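# Retract the sealant gun's rod fully against its housing

## Task

Draw the sealant gun's rod backward as far as it goes, so that the disc on the rod ends up touching the gun's housing. The rod usually only slides back while the little thumb plate on it (just behind the handle) is held pushed toward the front of the gun. The gun must end up resting on the table itself, not leaning on or supported by anything else. Declare that you are done when finished.

## Robot and tools

ROBOT. Two seven-joint arms, left_arm and right_arm, each carrying a two-finger gripper whose fingers can fold. Bases in the scene frame: left_arm at (+0.011, +0.401, 0) m, right_arm at (-0.050, -0.290, 0) m, both with quat_wxyz (+1.000, 0, 0, -0.002), so nearly unrotated. The scene frame sits on the table surface midway between the nominal bases: +z up, +x out over the table, left_arm on the +y side. Cameras: cam_head_left, cam_head_right, cam_high, cam_low, cam_left_wrist, cam_right_wrist (each 672x504).

FRAMES. Every hand pose, velocity, target and offset for an arm is expressed in that arm's own base frame; table objects are in the scene frame. In the gripper's own axes the fingers point along +z and close along y. end_effector_position is the middle of the closed pads (pads 66 mm long); fingertips stick out about 33 mm past it at gaps up to 40 mm, only 9 mm when fully open. Printed poses may be off by a few centimetres.

execute_actions(actions, cameras). actions is a list of actions; each action is a table of 1 to 15 rows, one row per 1/30 s step, the last row held if fewer than 15. Each row is one flat list of 20 numbers in [-1, 1], covering both arms: left dx, dy, dz, rx, ry, rz, position, force_limit, speed, activate, then the same ten for the right. The six pose numbers are an offset (not a pose) from that arm's Hand target at the start of the action; all rows count from that same start, and a repeated offset moves further. Scale: 1.0 = 0.6 m or 180 degrees; rx, ry, rz form one rotation vector, turning about the Hand target position. Six zeros asks an arm for nothing new. Each step the controller clips the command to 70 mm and 16 degrees from the measured pose, so one action may fall short; the reported Hand target is the clipped command. cameras: list of names, ["all"], or []; an empty actions list returns images and full state.

Gripper numbers (always send them, a 0 is a command): position +1 = open 140 mm, about -0.8 = pads touch, -1 = close until blocked. force_limit -1..+1 sets grip force (roughly 14 N at -1, 40 N at 0, 58 N at +1 for slow closes on narrow parts; faster closes grip harder). speed -1 about 30 mm/s, 0 about 140, +1 about 250. force_limit and speed begin at +1. activate: keep 0; send 1 once only if fault reads 7 or 13 (it cycles the fingers and releases). Grip near the fingertip quarter of the pads; deeper grips fold the fingers and behave unpredictably. Tip-first pressing on a surface folds a non-closed finger.

move(target, speed, blend, stop_force, zero, blocking, cameras). target is one 20-number row as above, or a list of up to 15 such rows; every row is an offset from the Hand target at the start of the move (not from the previous row). Grippers travel straight lines, no obstacle avoidance, at most 10 s total. speed: m/s, 0.002 to 2, default 0.25 (turn rate up to twice that in rad/s, max 2.5), one value or one per target. blend: corner rounding in m for lists, 0 = stop at each. stop_force: 20 to 40 N, ends an arm's path when it feels that much push along its travel; go slowly, aim a few centimetres past contact, use identical finger numbers in every row, don't rely on it while the gripper rotates, and omit it when backing off a contact. zero: with stop_force only, true rezeroes before the move. blocking=false returns after 0.5 s, not allowed with stop_force. Result adds a move: line (done, off_target, moving, held, fault; limits=paced or limits=held).

wait(seconds 0 to 3600) lets time pass. stop() brakes a running move. zoom_image(camera, region=[x0, y0, x1, y1] pixels, at most 504x504) enlarges part of the newest image. set_collision_behavior(contact_force_n 20, 40 or 85) sets the contact force limit (starts at 40 N). clear_fault(arm) clears a reported torque or force fault. finished_scene(scene = current scene number) ends the scene irreversibly.

RESULTS. Per arm: end_effector_position (m) and quat in its base frame, Hand target, Tool commands, joint positions/velocities (velocities may say within noise), joint torques, external joint torques, flange force along gripper axes (error-prone, includes held weight), and step readings of positions. object_status: 0 moving, 1 blocked while opening, 2 blocked while closing (a grip), 3 reached target or pads met. position_measured counts: 3 open, ~75 = 100 mm, 139 = 60 mm, 200 = 20 mm, 230 pads meet. fault 0 normal, 7 or 13 need activate.

LIMITS AND HAZARDS. Contact torque limits (N m): waist 35, shoulder 35, upper arm roll 32, elbow 30, forearm roll 12, wrist pitch 12, wrist roll 12; reaching them, 40 N of net outside force, leaving a joint range or overspeeding stops the arm until clear_fault. Joint ranges (rad): waist ±2.901, shoulder ±1.836, upper arm roll ±2.901, elbow -3.077 to -0.117, forearm roll ±2.876, wrist pitch 0.440 to 4.622, wrist roll ±3.051. Sustained loads or stretched arms heat motors (MOTOR HOT, then a long brake stop). Never let the grippers or wrists collide; don't close one gripper on the other's fingers. Avoid dropping or flinging parts, slamming, hard shoves, squeezing a part hard while it rests on something, and anything leaving the table. Loose objects may be nudged occasionally. For the gun, one gripper can hold the thumb plate pushed forward while the other draws the rod back; keep the gun flat on the table at the end.

Each tool is called after "Request:" as a command line: name --argument value for each argument, lists and objects as JSON in quotes; but a table of rows of numbers goes row by row, as --pt "numbers of a row", without its own name.

## Session

Request:
execute_actions --actions '[]'

Scene clock: 0.00 s.
left_arm: end_effector_position=(+0.5337, -0.0461, +0.2963) position_measured=3 object_status=3 fault=0 end_effector_quat_wxyz=(+0.283, +0.843, -0.278, +0.363) | right_arm: end_effector_position=(+0.2785, +0.3676, +0.1387) position_measured=3 object_status=3 fault=0 end_effector_quat_wxyz=(-0.212, +0.967, +0.058, -0.132)
Joint positions: left_arm=[0.068 -0.304 0.227 -2.478 -1.103 2.167 0.032] | right_arm=[0.803 -0.146 -0.136 -2.53 0.668 2.293 -1.496]
Joint velocities: within noise
Joint torques (N m): no reading
External joint torques (N m): no reading
Flange force (N): no reading
Hand target: left_arm +0.5337, -0.0461, +0.2963; +0.283, +0.843, -0.278, +0.363 | right_arm +0.2785, +0.3676, +0.1387; -0.212, +0.967, +0.058, -0.132
Tool commands: left_gripper/position=+1.0 left_gripper/force_limit=+1.0 left_gripper/speed=+1.0 left_gripper/activate=+0.0 right_gripper/position=+1.0 right_gripper/force_limit=+1.0 right_gripper/speed=+1.0 right_gripper/activate=+0.0

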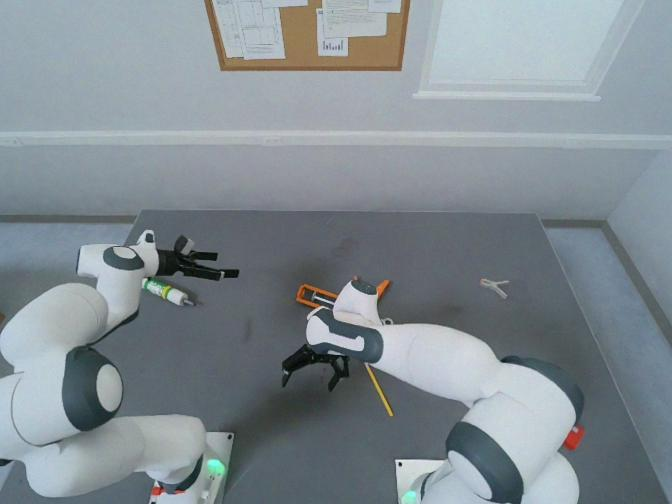

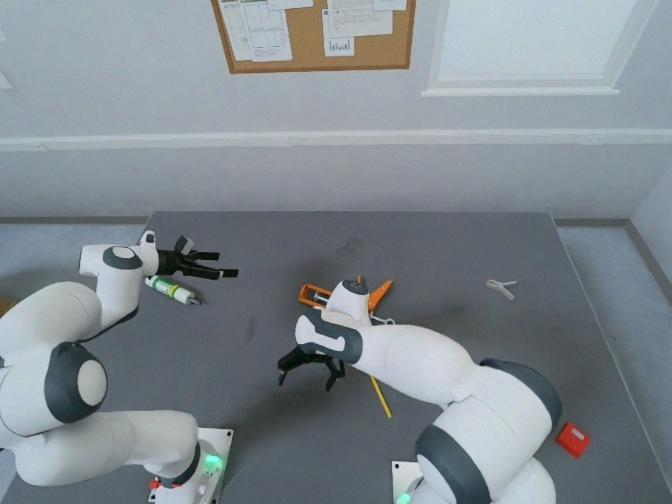

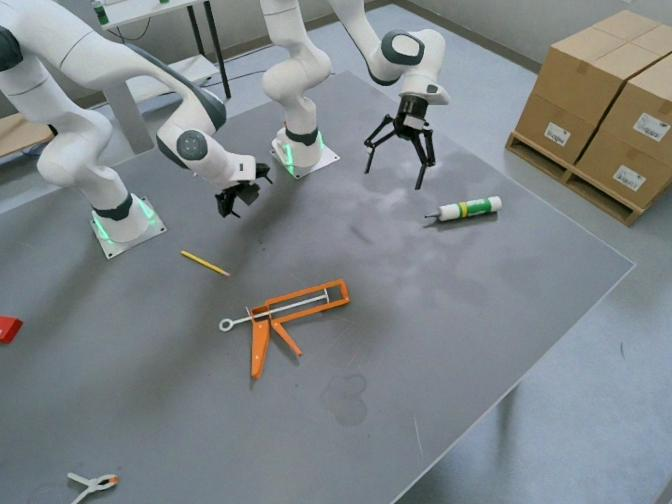

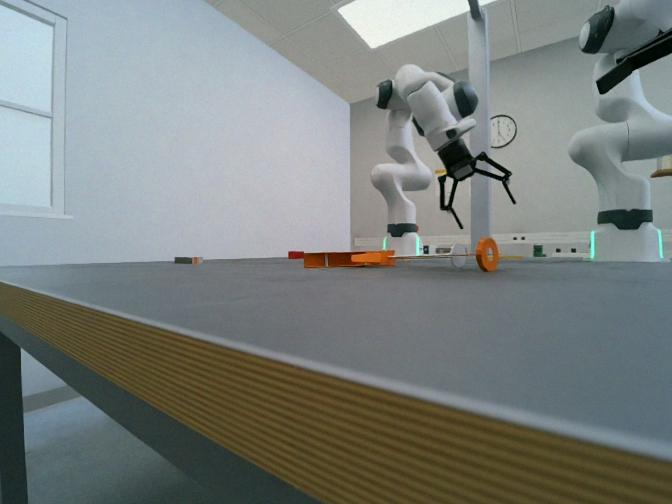

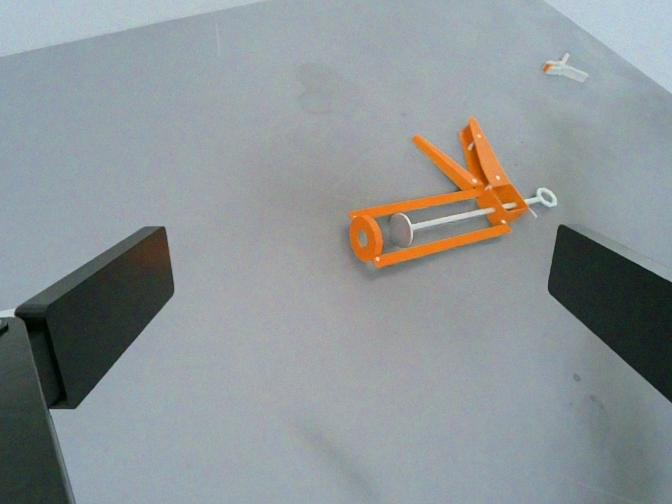

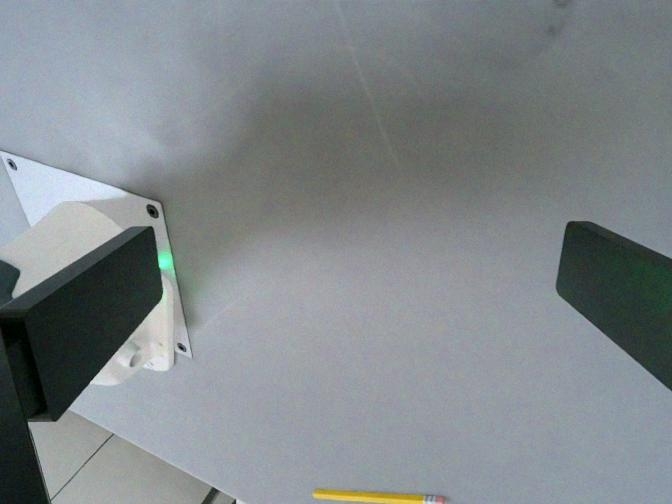

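Request:
zoom_image --camera "cam_left_wrist" --region '[330, 100, 600, 290]'

Request:
zoom_image --camera "cam_high" --region '[200, 260, 370, 390]'

Request:
zoom_image --camera "cam_head_left" --region '[280, 260, 420, 360]'

Request:
zoom_image --camera "cam_low" --region '[280, 220, 530, 290]'

Scaled by 1.867.

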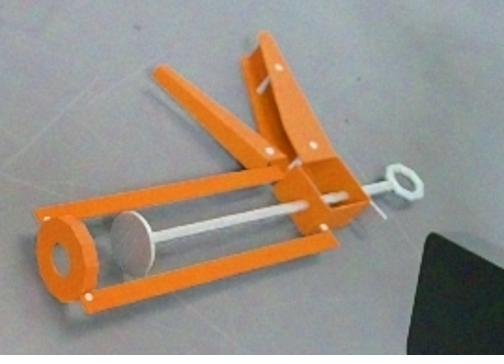

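Scaled by 2.965.

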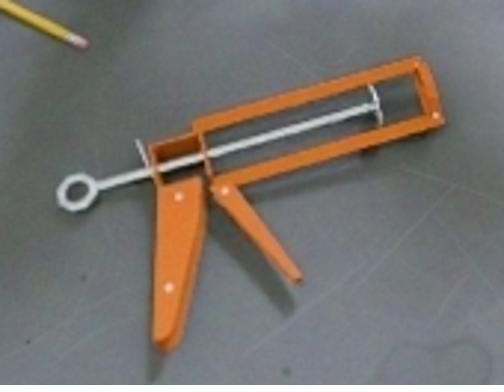

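Scaled by 3.600.

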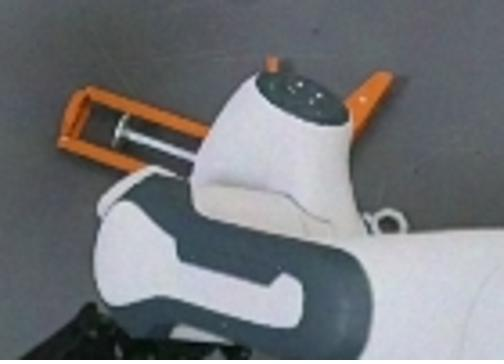

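Scaled by 2.016.

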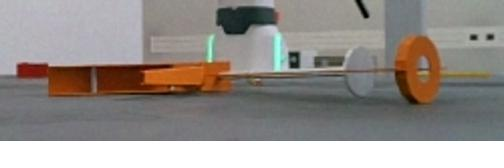

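Request:
move --target '[0,0,0,0,0,0,1,1,1,0, 0.1,-0.65,0.25,-0.1355,-0.0844,-0.0371,1,1,1,0]' --speed 0.25 --cameras '["cam_head_left", "cam_left_wrist", "cam_right_wrist"]'

Scene clock: 5.30 s.
left_arm: end_effector_position=(+0.5337, -0.0461, +0.2963) position_measured=3 object_status=3 fault=0 end_effector_quat_wxyz=(+0.283, +0.843, -0.278, +0.363) | right_arm: end_effector_position=(+0.3391, -0.0211, +0.2880) position_measured=3 object_status=3 fault=0 end_effector_quat_wxyz=(-0.003, +1.000, -0.003, +0.000)
Joint positions: left_arm=[0.068 -0.304 0.227 -2.478 -1.103 2.167 0.032] | right_arm=[0.245 -0.724 -0.25 -2.533 -0.164 1.821 -1.467]
Joint velocities: left_arm=[within noise] | right_arm=[-0.001 0.001 0 -0.001 0 0 -0.005]
Joint torques (N m): left_arm=[-0.91 -19.27 -1.57 23.66 -0.21 0.69 0.11] | right_arm=[-0.12 -8.22 3.82 25.91 0.37 2.23 -0.23]
External joint torques (N m): left_arm=[-0.96 0.71 0.19 0.26 0.03 -0.05 0.06] | right_arm=[-0.13 -0.8 0.08 1.19 -0.49 -0.44 -0.23]
Flange force (N): left_arm=[1.0 -3.0 2.0] | right_arm=[-0.9 1.3 -4.0]
Hand target: left_arm +0.5337, -0.0461, +0.2963; +0.283, +0.843, -0.278, +0.363 | right_arm +0.3385, -0.0224, +0.2887; -0.001, +1.000, +0.000, +0.000
Off the commanded pose: left_arm 0.000 m, 0 deg | right_arm 0.002 m, 0 deg.
move: done

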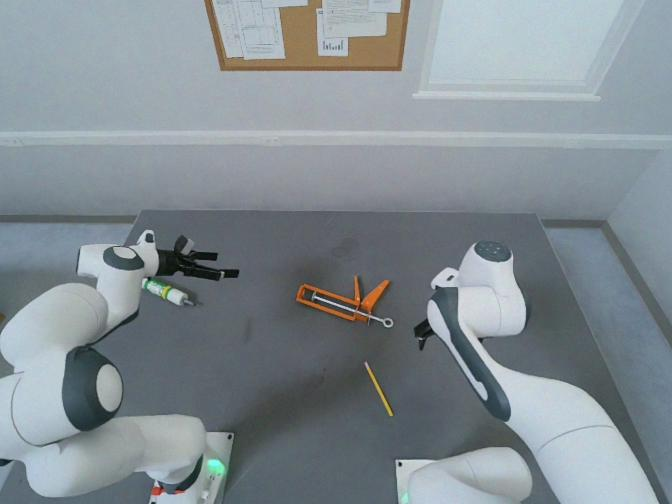

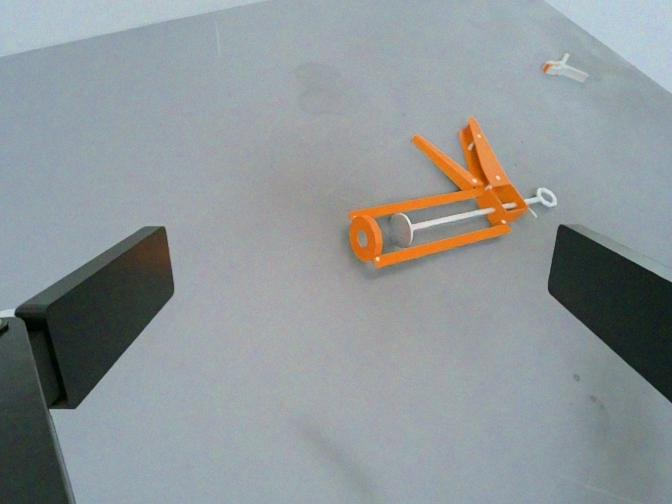

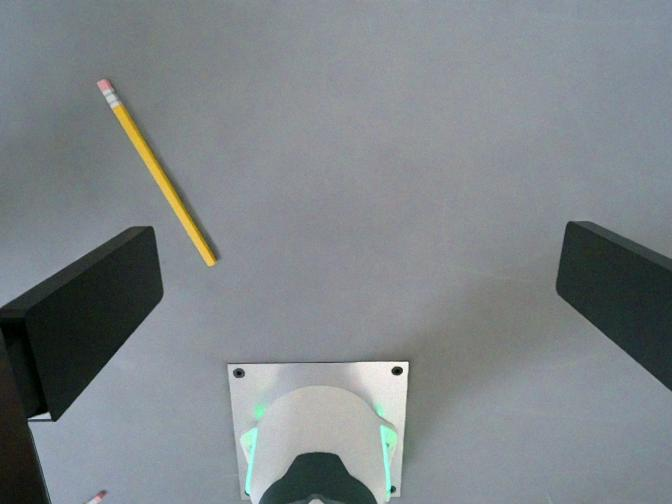

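Request:
move --target '[0.0105,-0.623,0.0,0.2220,0.2105,0.0992,1,1,1,0, 0,0,0,0,0,0,1,1,1,0]' --speed 0.25 --cameras '["all"]'

Scene clock: 10.40 s.
left_arm: end_effector_position=(+0.5407, -0.4205, +0.2973) position_measured=3 object_status=3 fault=0 end_effector_quat_wxyz=(+0.001, +0.988, -0.151, +0.002) | right_arm: end_effector_position=(+0.3390, -0.0211, +0.2880) position_measured=3 object_status=3 fault=0 end_effector_quat_wxyz=(-0.003, +1.000, -0.002, +0.000)
Joint positions: left_arm=[-0.235 0.477 -0.583 -1.287 0.258 1.694 -2.063] | right_arm=[0.245 -0.724 -0.25 -2.533 -0.164 1.821 -1.469]
Joint velocities: left_arm=[0 0 0 0 -0.001 -0.001 -0.006] | right_arm=[within noise]
Joint torques (N m): left_arm=[-1.3 -41.53 -6.97 24.64 0.9 2.23 -0.21] | right_arm=[-0.75 -8.02 4.24 25.86 0.59 2.23 -0.28]
External joint torques (N m): left_arm=[-1.35 2.84 0.05 0.56 -0.03 -0.42 -0.21] | right_arm=[-0.79 -0.59 0.48 1.09 -0.27 -0.45 -0.28]
Flange force (N): left_arm=[17.9 9.0 -4.2] | right_arm=[-0.9 1.1 -3.9]
Hand target: left_arm +0.5400, -0.4199, +0.2963; +0.000, +0.989, -0.149, +0.000 | right_arm +0.3385, -0.0224, +0.2887; -0.001, +1.000, +0.000, +0.000
Off the commanded pose: left_arm 0.001 m, 0 deg | right_arm 0.002 m, 0 deg.
move: done; limits=paced

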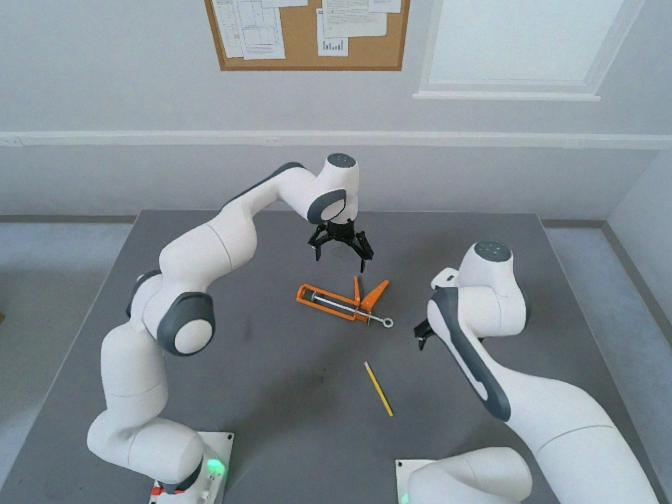

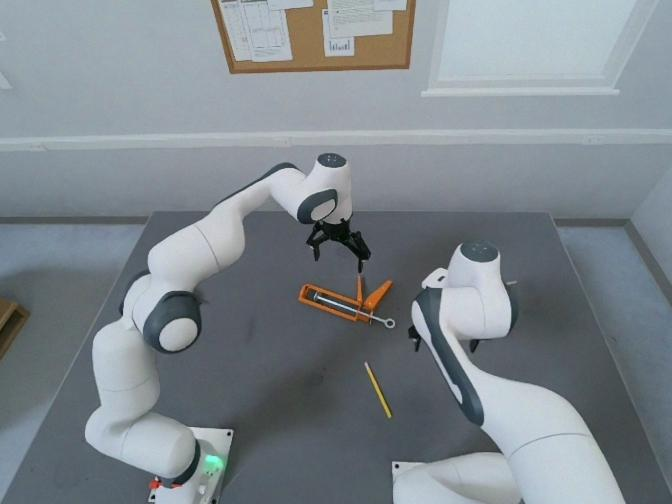

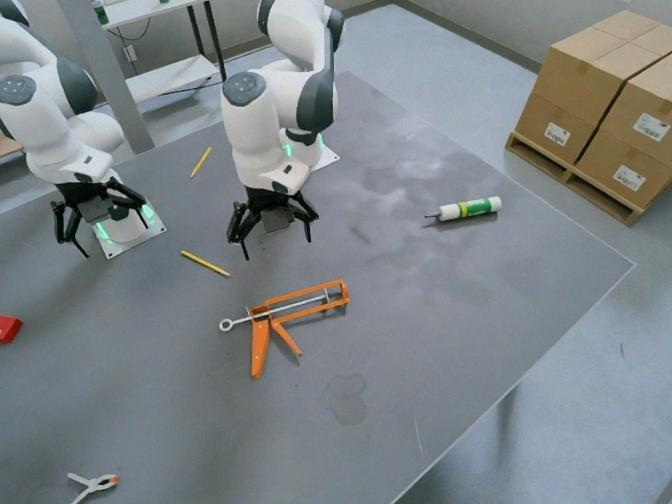

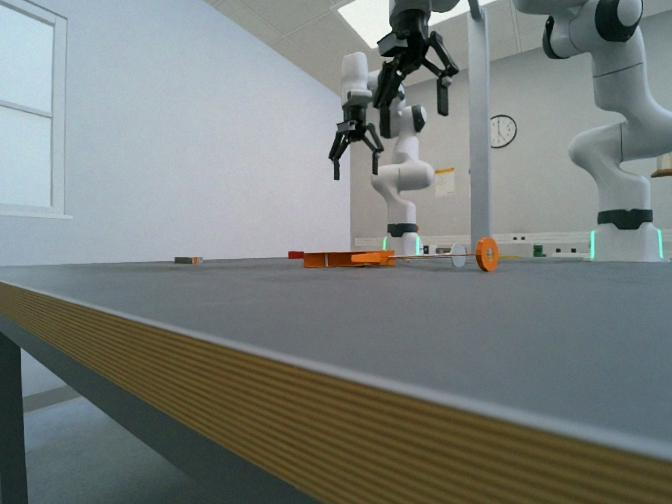

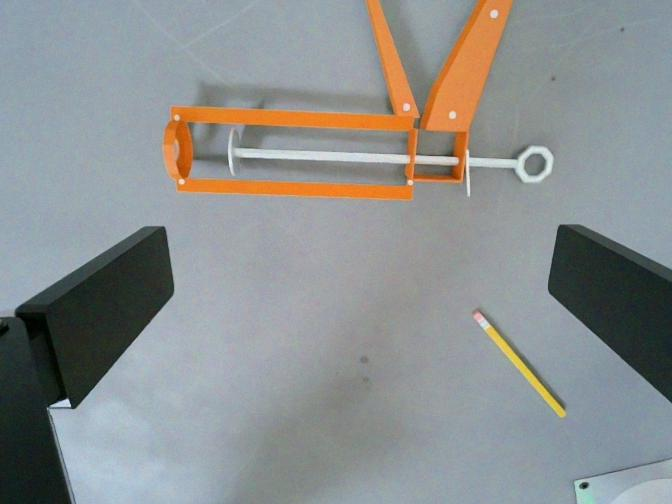

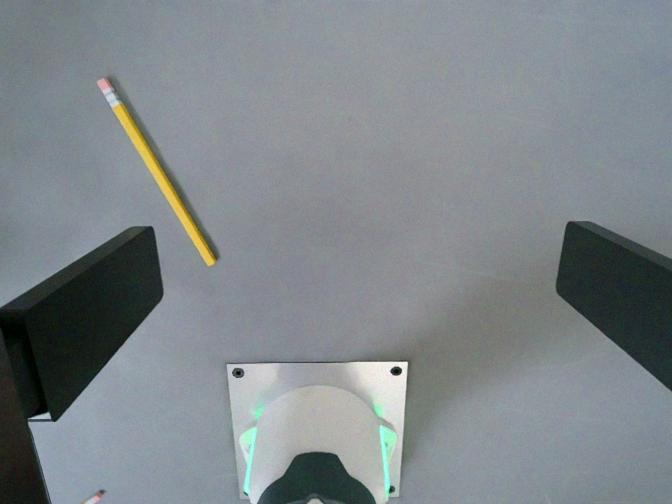

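Request:
zoom_image --camera "cam_left_wrist" --region '[380, 60, 580, 210]'

Request:
zoom_image --camera "cam_left_wrist" --region '[140, 60, 440, 230]'

Request:
zoom_image --camera "cam_high" --region '[210, 290, 310, 365]'

Scaled by 2.520.

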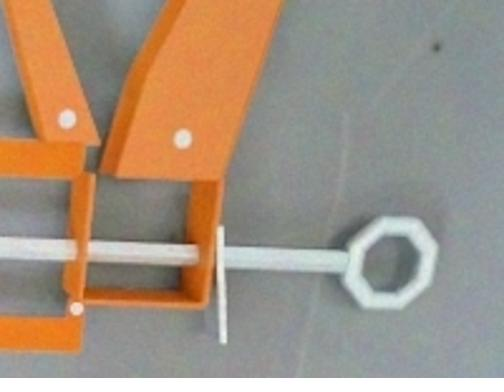

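Scaled by 1.680.

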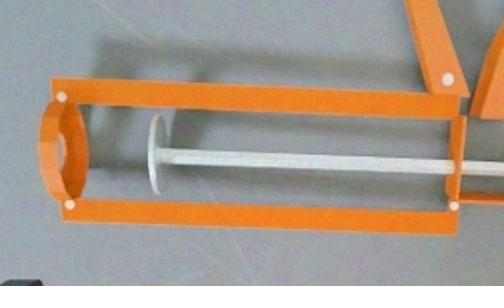

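Scaled by 5.040.

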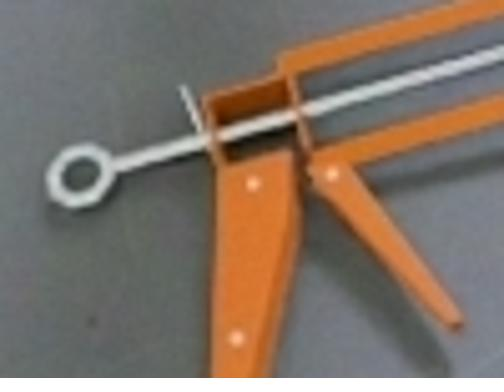

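Request:
zoom_image --camera "cam_low" --region '[290, 225, 410, 285]'

Request:
zoom_image --camera "cam_low" --region '[390, 225, 510, 285]'

Scaled by 4.200.

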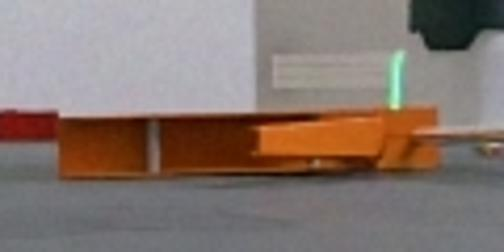

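Scaled by 4.200.

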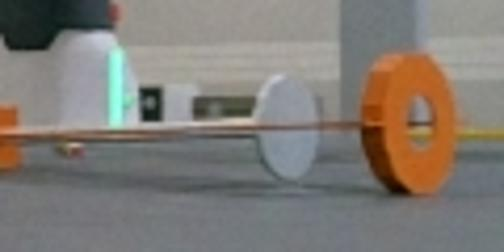

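Request:
move --pt "0 0 0 0 0 0 1 1 1 0 0.2 0.0 -0.067 0.1872 -0.2649 0.3596 1 1 1 0" --pt "0 0 0 0 0 0 1 1 1 0 0.3375 0.16 -0.265 0.1872 -0.2649 0.3596 1 1 1 0" --speed 0.25 --blend 0.03 --cameras '["all"]'

Scene clock: 22.27 s.
left_arm: end_effector_position=(+0.5406, -0.4205, +0.2972) position_measured=3 object_status=3 fault=0 end_effector_quat_wxyz=(+0.001, +0.989, -0.150, +0.001) | right_arm: end_effector_position=(+0.5397, +0.0747, +0.1307) position_measured=3 object_status=3 fault=0 end_effector_quat_wxyz=(-0.268, +0.722, +0.515, +0.376)
Joint positions: left_arm=[-0.235 0.477 -0.583 -1.287 0.258 1.694 -2.065] | right_arm=[1.384 -1.456 -1.733 -2.395 -0.786 2.451 -2.645]
Joint velocities: left_arm=[within noise] | right_arm=[-0.001 0 0.001 0 0 0.004 0]
Joint torques (N m): left_arm=[-1.11 -41.57 -7.33 24.63 0.91 2.29 -0.15] | right_arm=[-0.16 21.75 29.71 1.18 0.31 2.58 0.22]
External joint torques (N m): left_arm=[-1.2 2.39 -0.41 0.73 -0.02 -0.33 -0.15] | right_arm=[-0.08 1.24 1.03 1.06 -0.04 0.08 0.2]
Flange force (N): left_arm=[16.4 8.3 -4.3] | right_arm=[2.6 2.7 -1.1]
Hand target: left_arm +0.5400, -0.4199, +0.2963; +0.000, +0.989, -0.149, +0.000 | right_arm +0.5410, +0.0736, +0.1297; -0.267, +0.724, +0.513, +0.376
Off the commanded pose: left_arm 0.001 m, 0 deg | right_arm 0.002 m, 0 deg.
move: done

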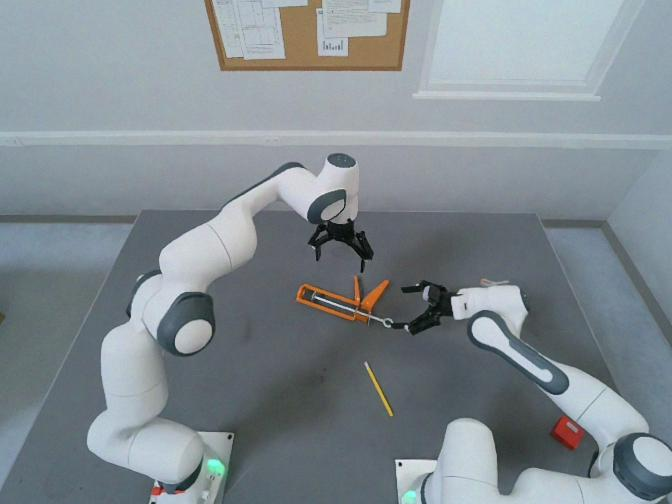

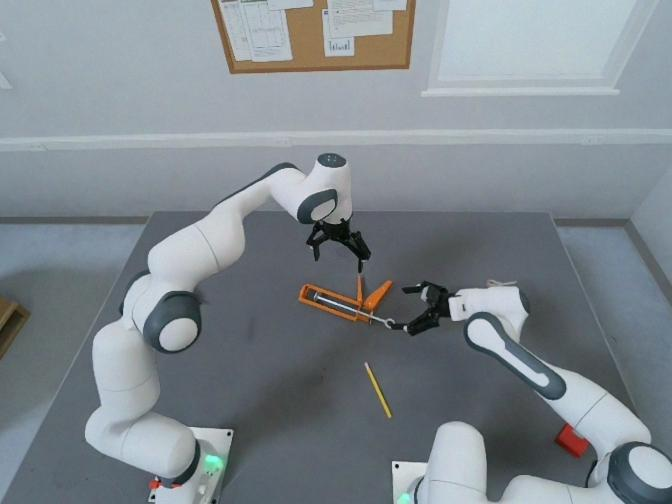

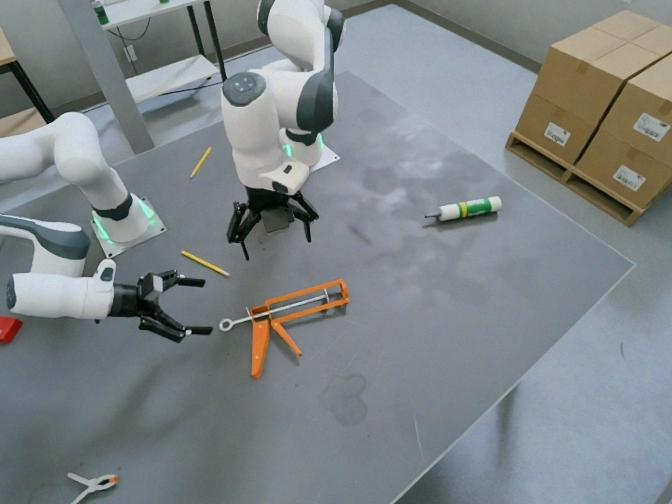

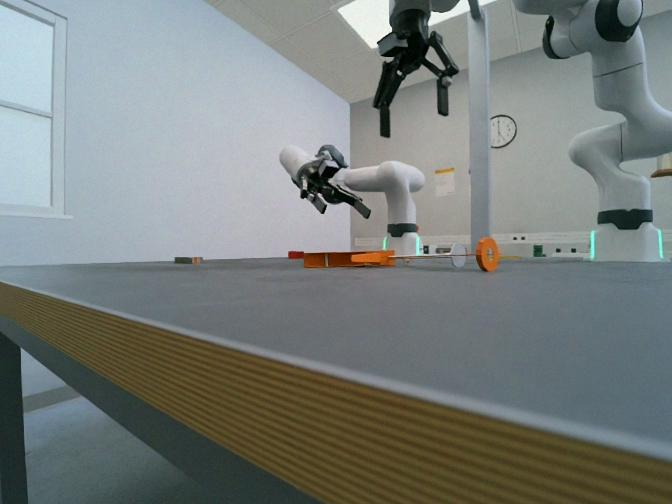

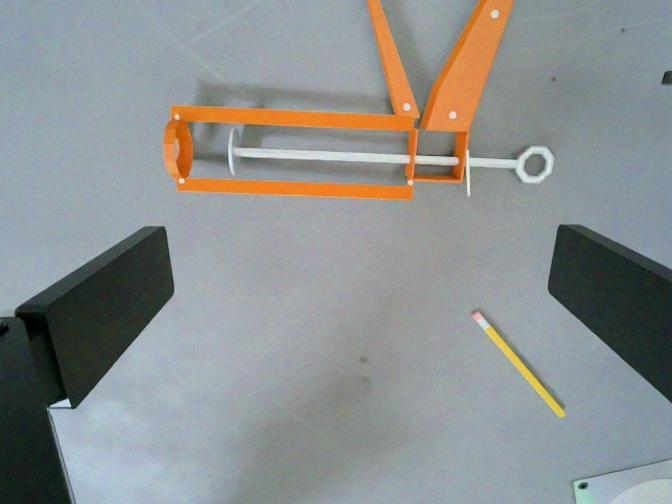

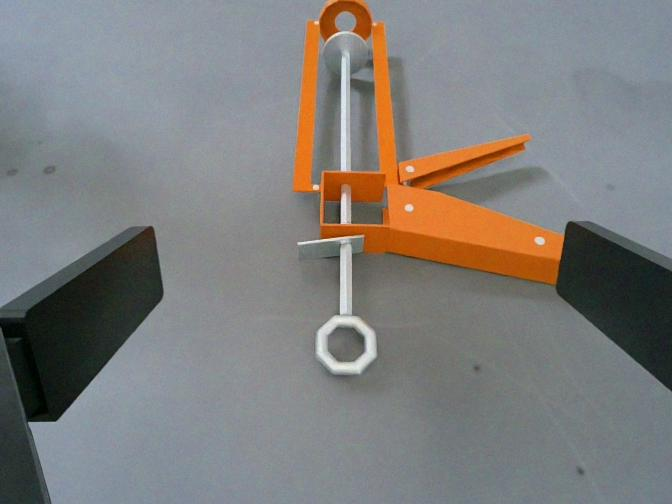

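Request:
zoom_image --camera "cam_right_wrist" --region '[260, 150, 440, 390]'

Request:
zoom_image --camera "cam_right_wrist" --region '[280, 160, 400, 280]'

Scaled by 2.100.

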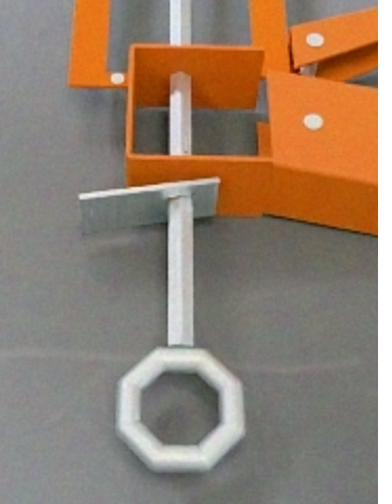

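Scaled by 4.200.

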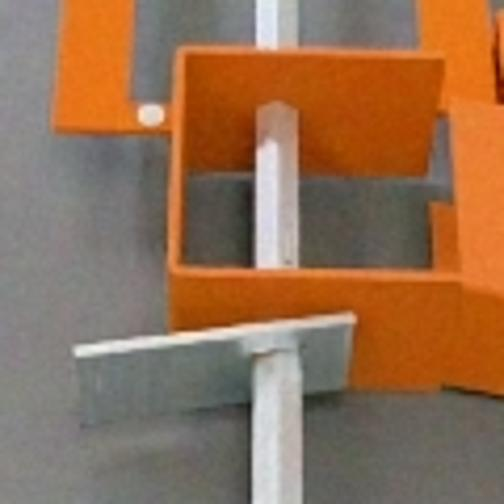

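Request:
move --pt "0 0 0 0 0 0 1 1 1 0 -0.1375 -0.16 0.198 0 0 0 1 1 1 0" --pt "0 0 0 0 0 0 1 1 1 0 -0.3375 -0.16 0.265 -0.1872 0.2649 -0.3596 1 1 1 0" --speed 0.3 --blend 0.03

Scene clock: 30.83 s.
left_arm: end_effector_position=(+0.5406, -0.4205, +0.2972) position_measured=3 object_status=3 fault=0 end_effector_quat_wxyz=(+0.001, +0.989, -0.150, +0.001) | right_arm: end_effector_position=(+0.3393, -0.0233, +0.2889) position_measured=3 object_status=3 fault=0 end_effector_quat_wxyz=(+0.000, +1.000, +0.004, +0.002)
Joint positions: left_arm=[-0.235 0.477 -0.583 -1.287 0.258 1.694 -2.065] | right_arm=[0.228 -0.725 -0.238 -2.533 -0.162 1.823 -1.49]
Joint velocities: left_arm=[within noise] | right_arm=[0 0 0 -0.001 0.001 -0.002 0.005]
Joint torques (N m): left_arm=[-1.12 -41.56 -7.34 24.6 0.89 2.28 -0.12] | right_arm=[-1.21 -6.93 4.55 26.03 1.17 2.22 0.15]
External joint torques (N m): left_arm=[-1.12 2.52 -0.34 0.68 -0.03 -0.34 -0.12] | right_arm=[-1.15 0.55 1.09 1.28 0.32 -0.45 0.15]
Flange force (N): left_arm=[16.5 8.2 -4.1] | right_arm=[3.1 -1.1 -4.5]
Hand target: left_arm +0.5400, -0.4199, +0.2963; +0.000, +0.989, -0.149, +0.000 | right_arm +0.3385, -0.0224, +0.2887; -0.001, +1.000, +0.000, +0.000
Off the commanded pose: left_arm 0.001 m, 0 deg | right_arm 0.001 m, 1 deg.
move: done

Request:
move --target '[0,0,0,0,0,0,1,1,1,0, 0.319,0.06,-0.15,0.1597,0.1115,-0.5958,1,1,1,0]' --speed 0.3 --cameras '["cam_head_left", "cam_high", "cam_right_wrist"]'

Scene clock: 37.13 s.
left_arm: end_effector_position=(+0.5406, -0.4205, +0.2972) position_measured=3 object_status=3 fault=0 end_effector_quat_wxyz=(+0.001, +0.989, -0.150, +0.001) | right_arm: end_effector_position=(+0.5297, +0.0130, +0.1994) position_measured=3 object_status=3 fault=0 end_effector_quat_wxyz=(+0.214, -0.556, +0.790, +0.147)
Joint positions: left_arm=[-0.235 0.477 -0.583 -1.287 0.258 1.694 -2.065] | right_arm=[-0.012 -0.085 -0.202 -2.31 0.638 2.201 -0.26]
Joint velocities: left_arm=[within noise] | right_arm=[0 0 0 0 0 0 0.005]
Joint torques (N m): left_arm=[-1.11 -41.56 -7.33 24.63 0.89 2.28 -0.16] | right_arm=[-0.6 -29.13 1.42 23.85 0.68 2.06 0.23]
External joint torques (N m): left_arm=[-0.95 2.62 -0.19 0.66 -0.01 -0.36 -0.16] | right_arm=[-0.66 -0.87 0.93 0.2 -0.04 0.12 0.25]
Flange force (N): left_arm=[16.7 8.1 -4.1] | right_arm=[-1.4 2.3 -1.3]
Hand target: left_arm +0.5400, -0.4199, +0.2963; +0.000, +0.989, -0.149, +0.000 | right_arm +0.5299, +0.0136, +0.1987; +0.213, -0.553, +0.792, +0.147
Off the commanded pose: left_arm 0.001 m, 0 deg | right_arm 0.001 m, 0 deg.
move: done

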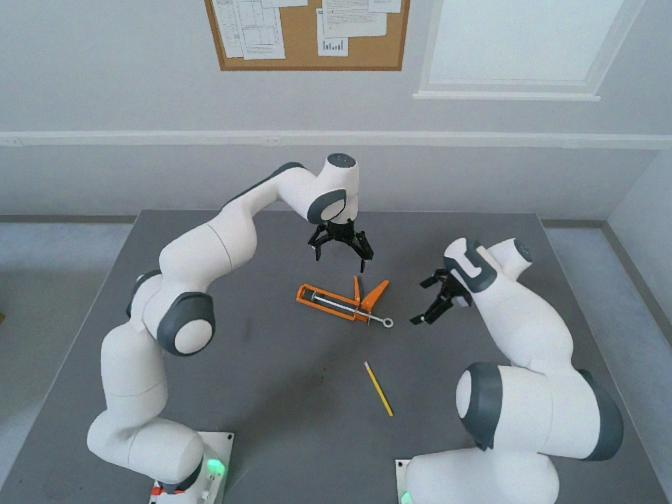

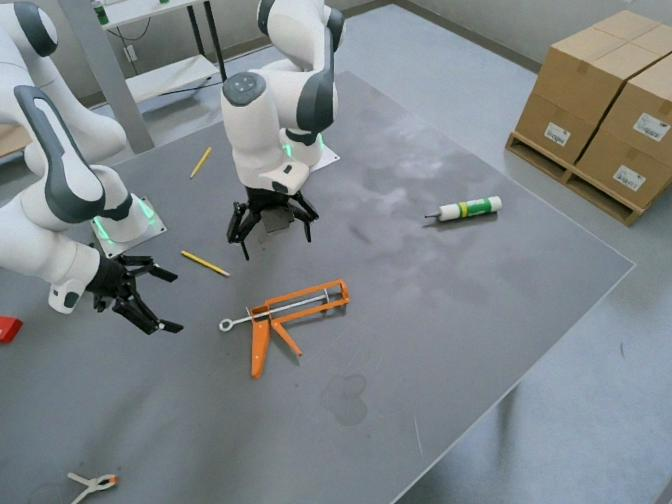

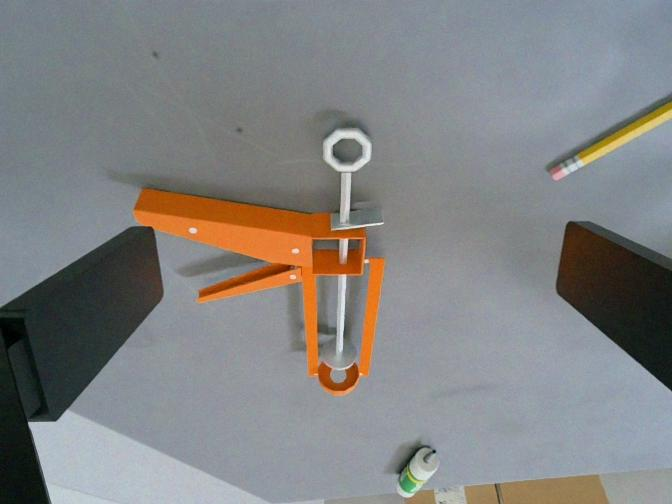

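Request:
move --target '[-0.2273,-0.1828,-0.3038,-0.0703,-0.2106,-0.0140,-1,-0.5,0,0, 0,0,0,0,0,0,1,1,1,0]' --speed 0.25 --cameras '["all"]'

Scene clock: 41.93 s.
left_arm: end_effector_position=(+0.4042, -0.5291, +0.1143) position_measured=233 object_status=3 fault=0 end_effector_quat_wxyz=(+0.056, +0.926, -0.163, +0.337) | right_arm: end_effector_position=(+0.5297, +0.0130, +0.1994) position_measured=3 object_status=3 fault=0 end_effector_quat_wxyz=(+0.213, -0.555, +0.790, +0.147)
Joint positions: left_arm=[-2.027 0.47 1.073 -2.299 0.66 3.048 -2.98] | right_arm=[-0.012 -0.085 -0.202 -2.31 0.638 2.201 -0.258]
Joint velocities: left_arm=[0 -0.001 0.001 -0.001 -0.002 0.005 0.001] | right_arm=[within noise]
Joint torques (N m): left_arm=[-1.33 -23.97 13.49 18.88 -1.73 2.5 -0.15] | right_arm=[-0.38 -29.15 1.26 23.84 0.67 2.04 0.22]
External joint torques (N m): left_arm=[-1.26 1.31 1.06 -0.2 -0.42 0.29 -0.17] | right_arm=[-0.5 -0.89 0.71 0.19 -0.04 0.11 0.24]
Flange force (N): left_arm=[-8.6 -4.0 -5.3] | right_arm=[-1.3 2.3 -1.4]
Hand target: left_arm +0.4036, -0.5296, +0.1141; +0.058, +0.926, -0.161, +0.336 | right_arm +0.5299, +0.0136, +0.1987; +0.213, -0.553, +0.792, +0.147
Off the commanded pose: left_arm 0.001 m, 0 deg | right_arm 0.001 m, 0 deg.
joint sent to its limit (left arm) — joint 7 (wrist roll), lower limit. The joint targets still meet the commanded pose.
move: done; limits=paced

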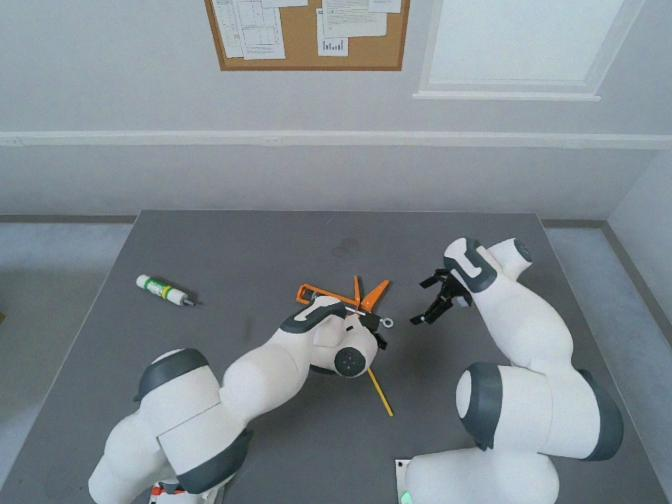

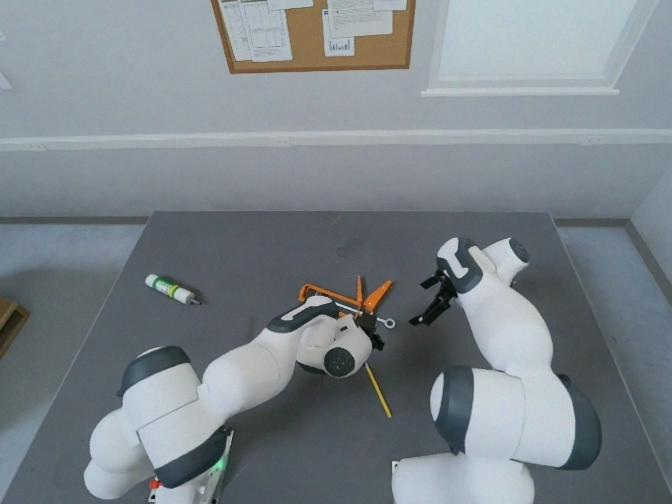

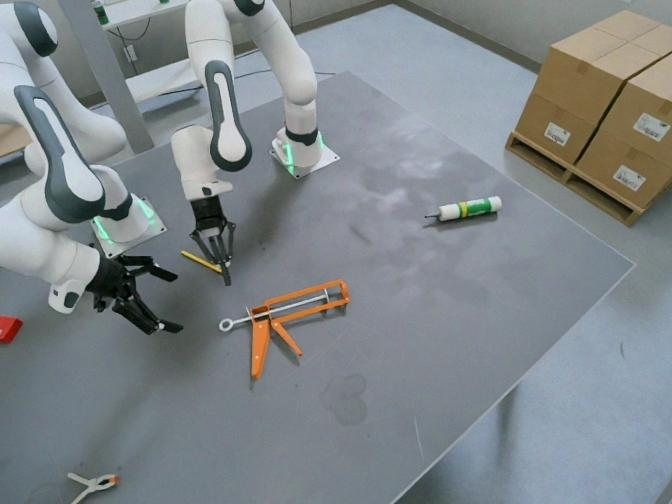

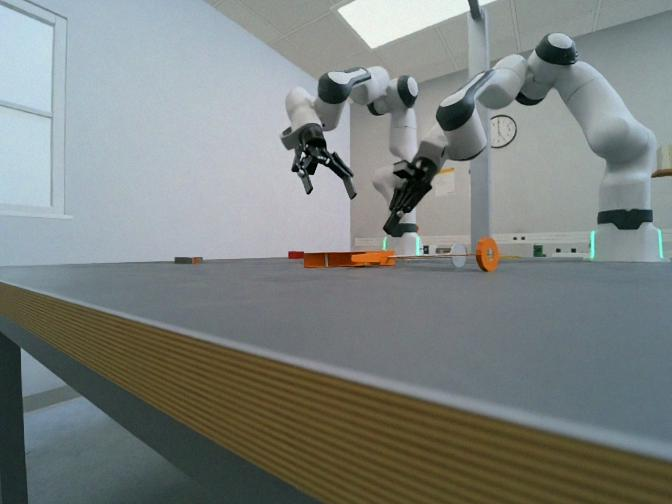

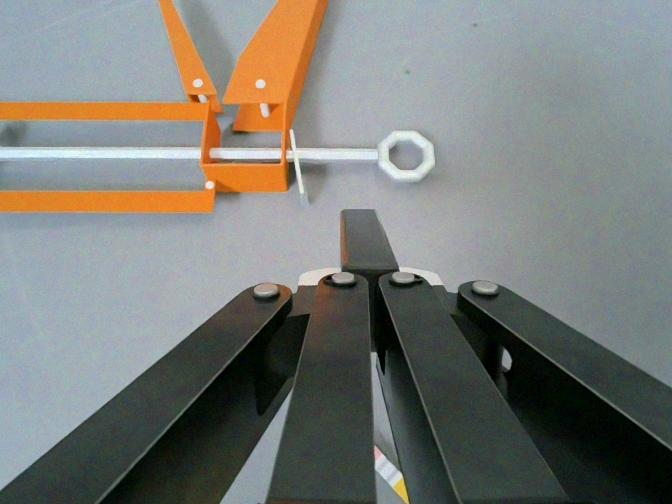

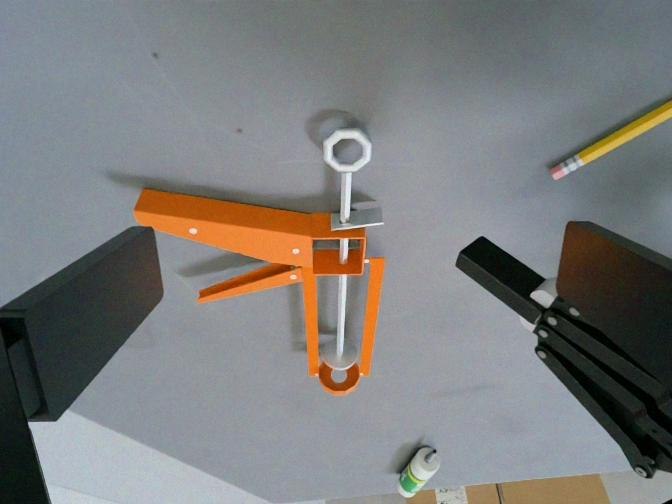

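Request:
move --target '[0.0605,-0.0217,-0.0766,0,0,0,-1,-0.5,0,0, 0,0,0,0,0,0,1,1,1,0]' --speed 0.15 --cameras '["cam_left_wrist", "cam_right_wrist", "cam_low"]'

Scene clock: 44.37 s.
left_arm: end_effector_position=(+0.4402, -0.5410, +0.0678) position_measured=233 object_status=3 fault=0 end_effector_quat_wxyz=(+0.057, +0.927, -0.158, +0.336) | right_arm: end_effector_position=(+0.5297, +0.0130, +0.1994) position_measured=3 object_status=3 fault=0 end_effector_quat_wxyz=(+0.213, -0.555, +0.790, +0.147)
Joint positions: left_arm=[-1.801 0.622 0.9 -2.19 0.609 3.136 -2.974] | right_arm=[-0.012 -0.085 -0.202 -2.31 0.638 2.201 -0.258]
Joint velocities: left_arm=[0.003 -0.002 -0.002 0.001 0.002 0.004 0] | right_arm=[within noise]
Joint torques (N m): left_arm=[-0.06 -32.04 13.9 18.19 -1.28 2.48 0.23] | right_arm=[-0.39 -29.08 1.27 23.8 0.68 2.06 0.19]
External joint torques (N m): left_arm=[0.02 1.03 -0.67 0.68 0.23 0.25 0.21] | right_arm=[-0.37 -0.87 0.86 0.15 -0.04 0.11 0.2]
Flange force (N): left_arm=[1.0 2.5 5.8] | right_arm=[-1.4 2.4 -1.1]
Hand target: left_arm +0.4399, -0.5426, +0.0681; +0.058, +0.926, -0.161, +0.336 | right_arm +0.5299, +0.0136, +0.1987; +0.213, -0.553, +0.792, +0.147
Off the commanded pose: left_arm 0.002 m, 0 deg | right_arm 0.001 m, 0 deg.
move: done
Images, in order (width x height): cam_low 672x504, cam_left_wrist 672x504, cam_right_wrist 672x504.

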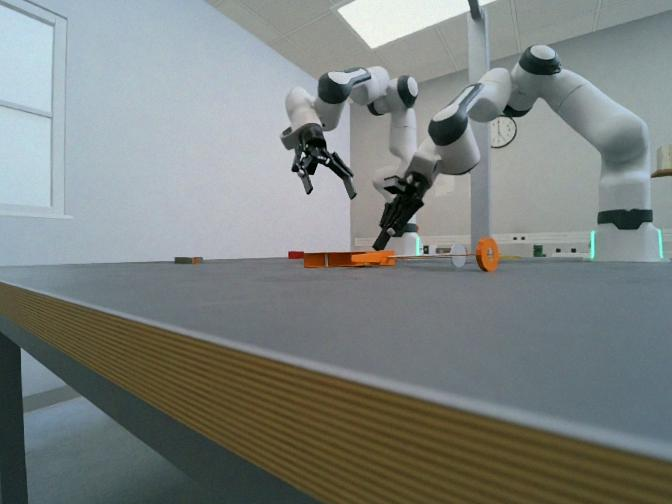

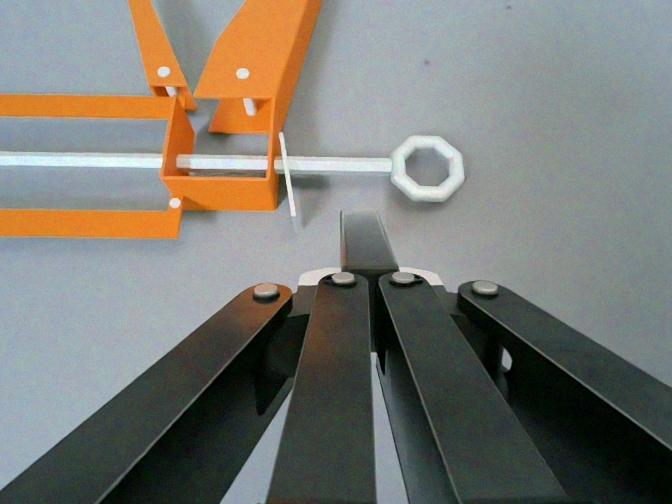

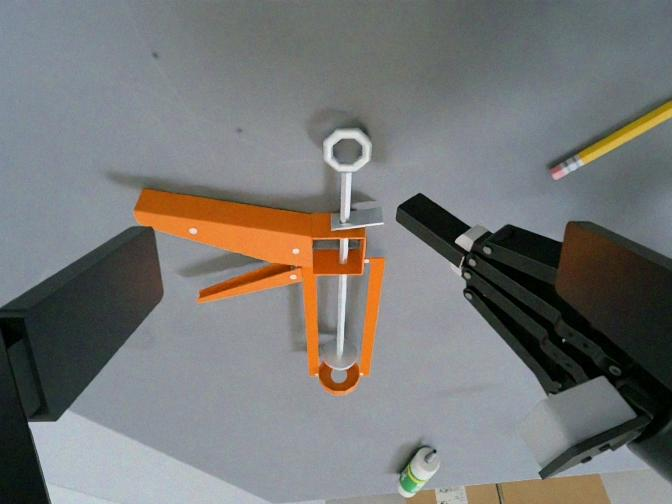

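Request:
move --target '[0.0558,-0.0023,-0.0442,0,0,0,-1,-0.5,0,0, 0,0,0,0,0,0,1,1,1,0]' --speed 0.08 --cameras '["cam_left_wrist", "cam_right_wrist", "cam_low"]'

Scene clock: 47.70 s.
left_arm: end_effector_position=(+0.4737, -0.5429, +0.0419) position_measured=233 object_status=3 fault=0 end_effector_quat_wxyz=(+0.058, +0.927, -0.157, +0.336) | right_arm: end_effector_position=(+0.5297, +0.0130, +0.1994) position_measured=3 object_status=3 fault=0 end_effector_quat_wxyz=(+0.213, -0.555, +0.790, +0.147)
Joint positions: left_arm=[-1.656 0.705 0.813 -2.104 0.609 3.181 -2.965] | right_arm=[-0.012 -0.085 -0.202 -2.31 0.638 2.201 -0.258]
Joint velocities: left_arm=[0.001 -0.001 -0.002 0 0 0.003 -0.001] | right_arm=[within noise]
Joint torques (N m): left_arm=[-0.53 -35.54 16.1 17.5 -1.14 2.51 0.27] | right_arm=[-0.39 -29.13 1.26 23.82 0.69 2.05 0.2]
External joint torques (N m): left_arm=[-0.75 1.67 0.68 0.53 0.49 0.28 0.25] | right_arm=[-0.45 -0.82 0.76 0.14 -0.03 0.11 0.22]
Flange force (N): left_arm=[-5.3 -0.7 2.0] | right_arm=[-1.3 2.3 -1.1]
Hand target: left_arm +0.4734, -0.5440, +0.0416; +0.058, +0.926, -0.161, +0.336 | right_arm +0.5299, +0.0136, +0.1987; +0.213, -0.553, +0.792, +0.147
Off the commanded pose: left_arm 0.001 m, 0 deg | right_arm 0.001 m, 0 deg.
move: done
Images, in order (width x height): cam_low 672x504, cam_left_wrist 672x504, cam_right_wrist 672x504.

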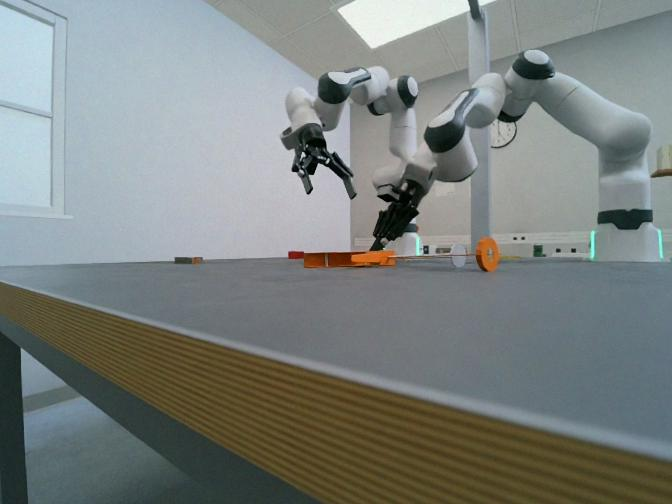

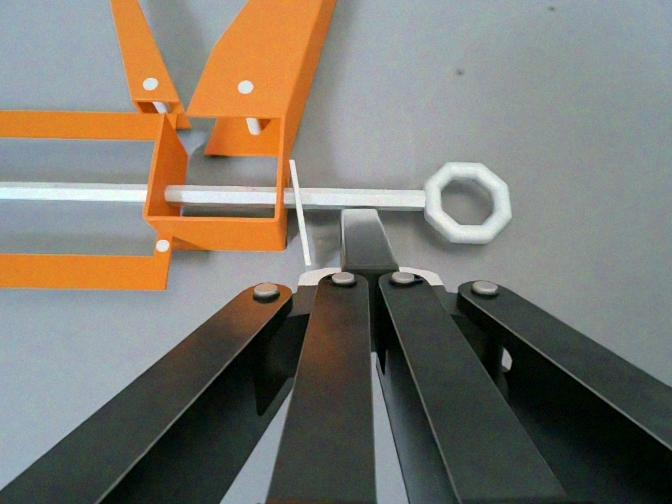

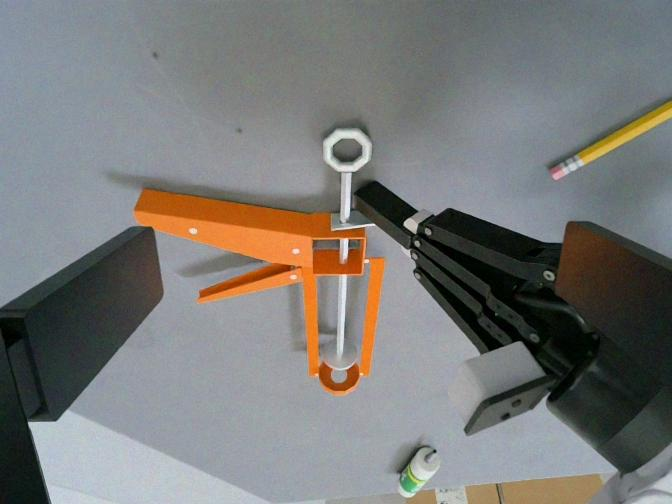

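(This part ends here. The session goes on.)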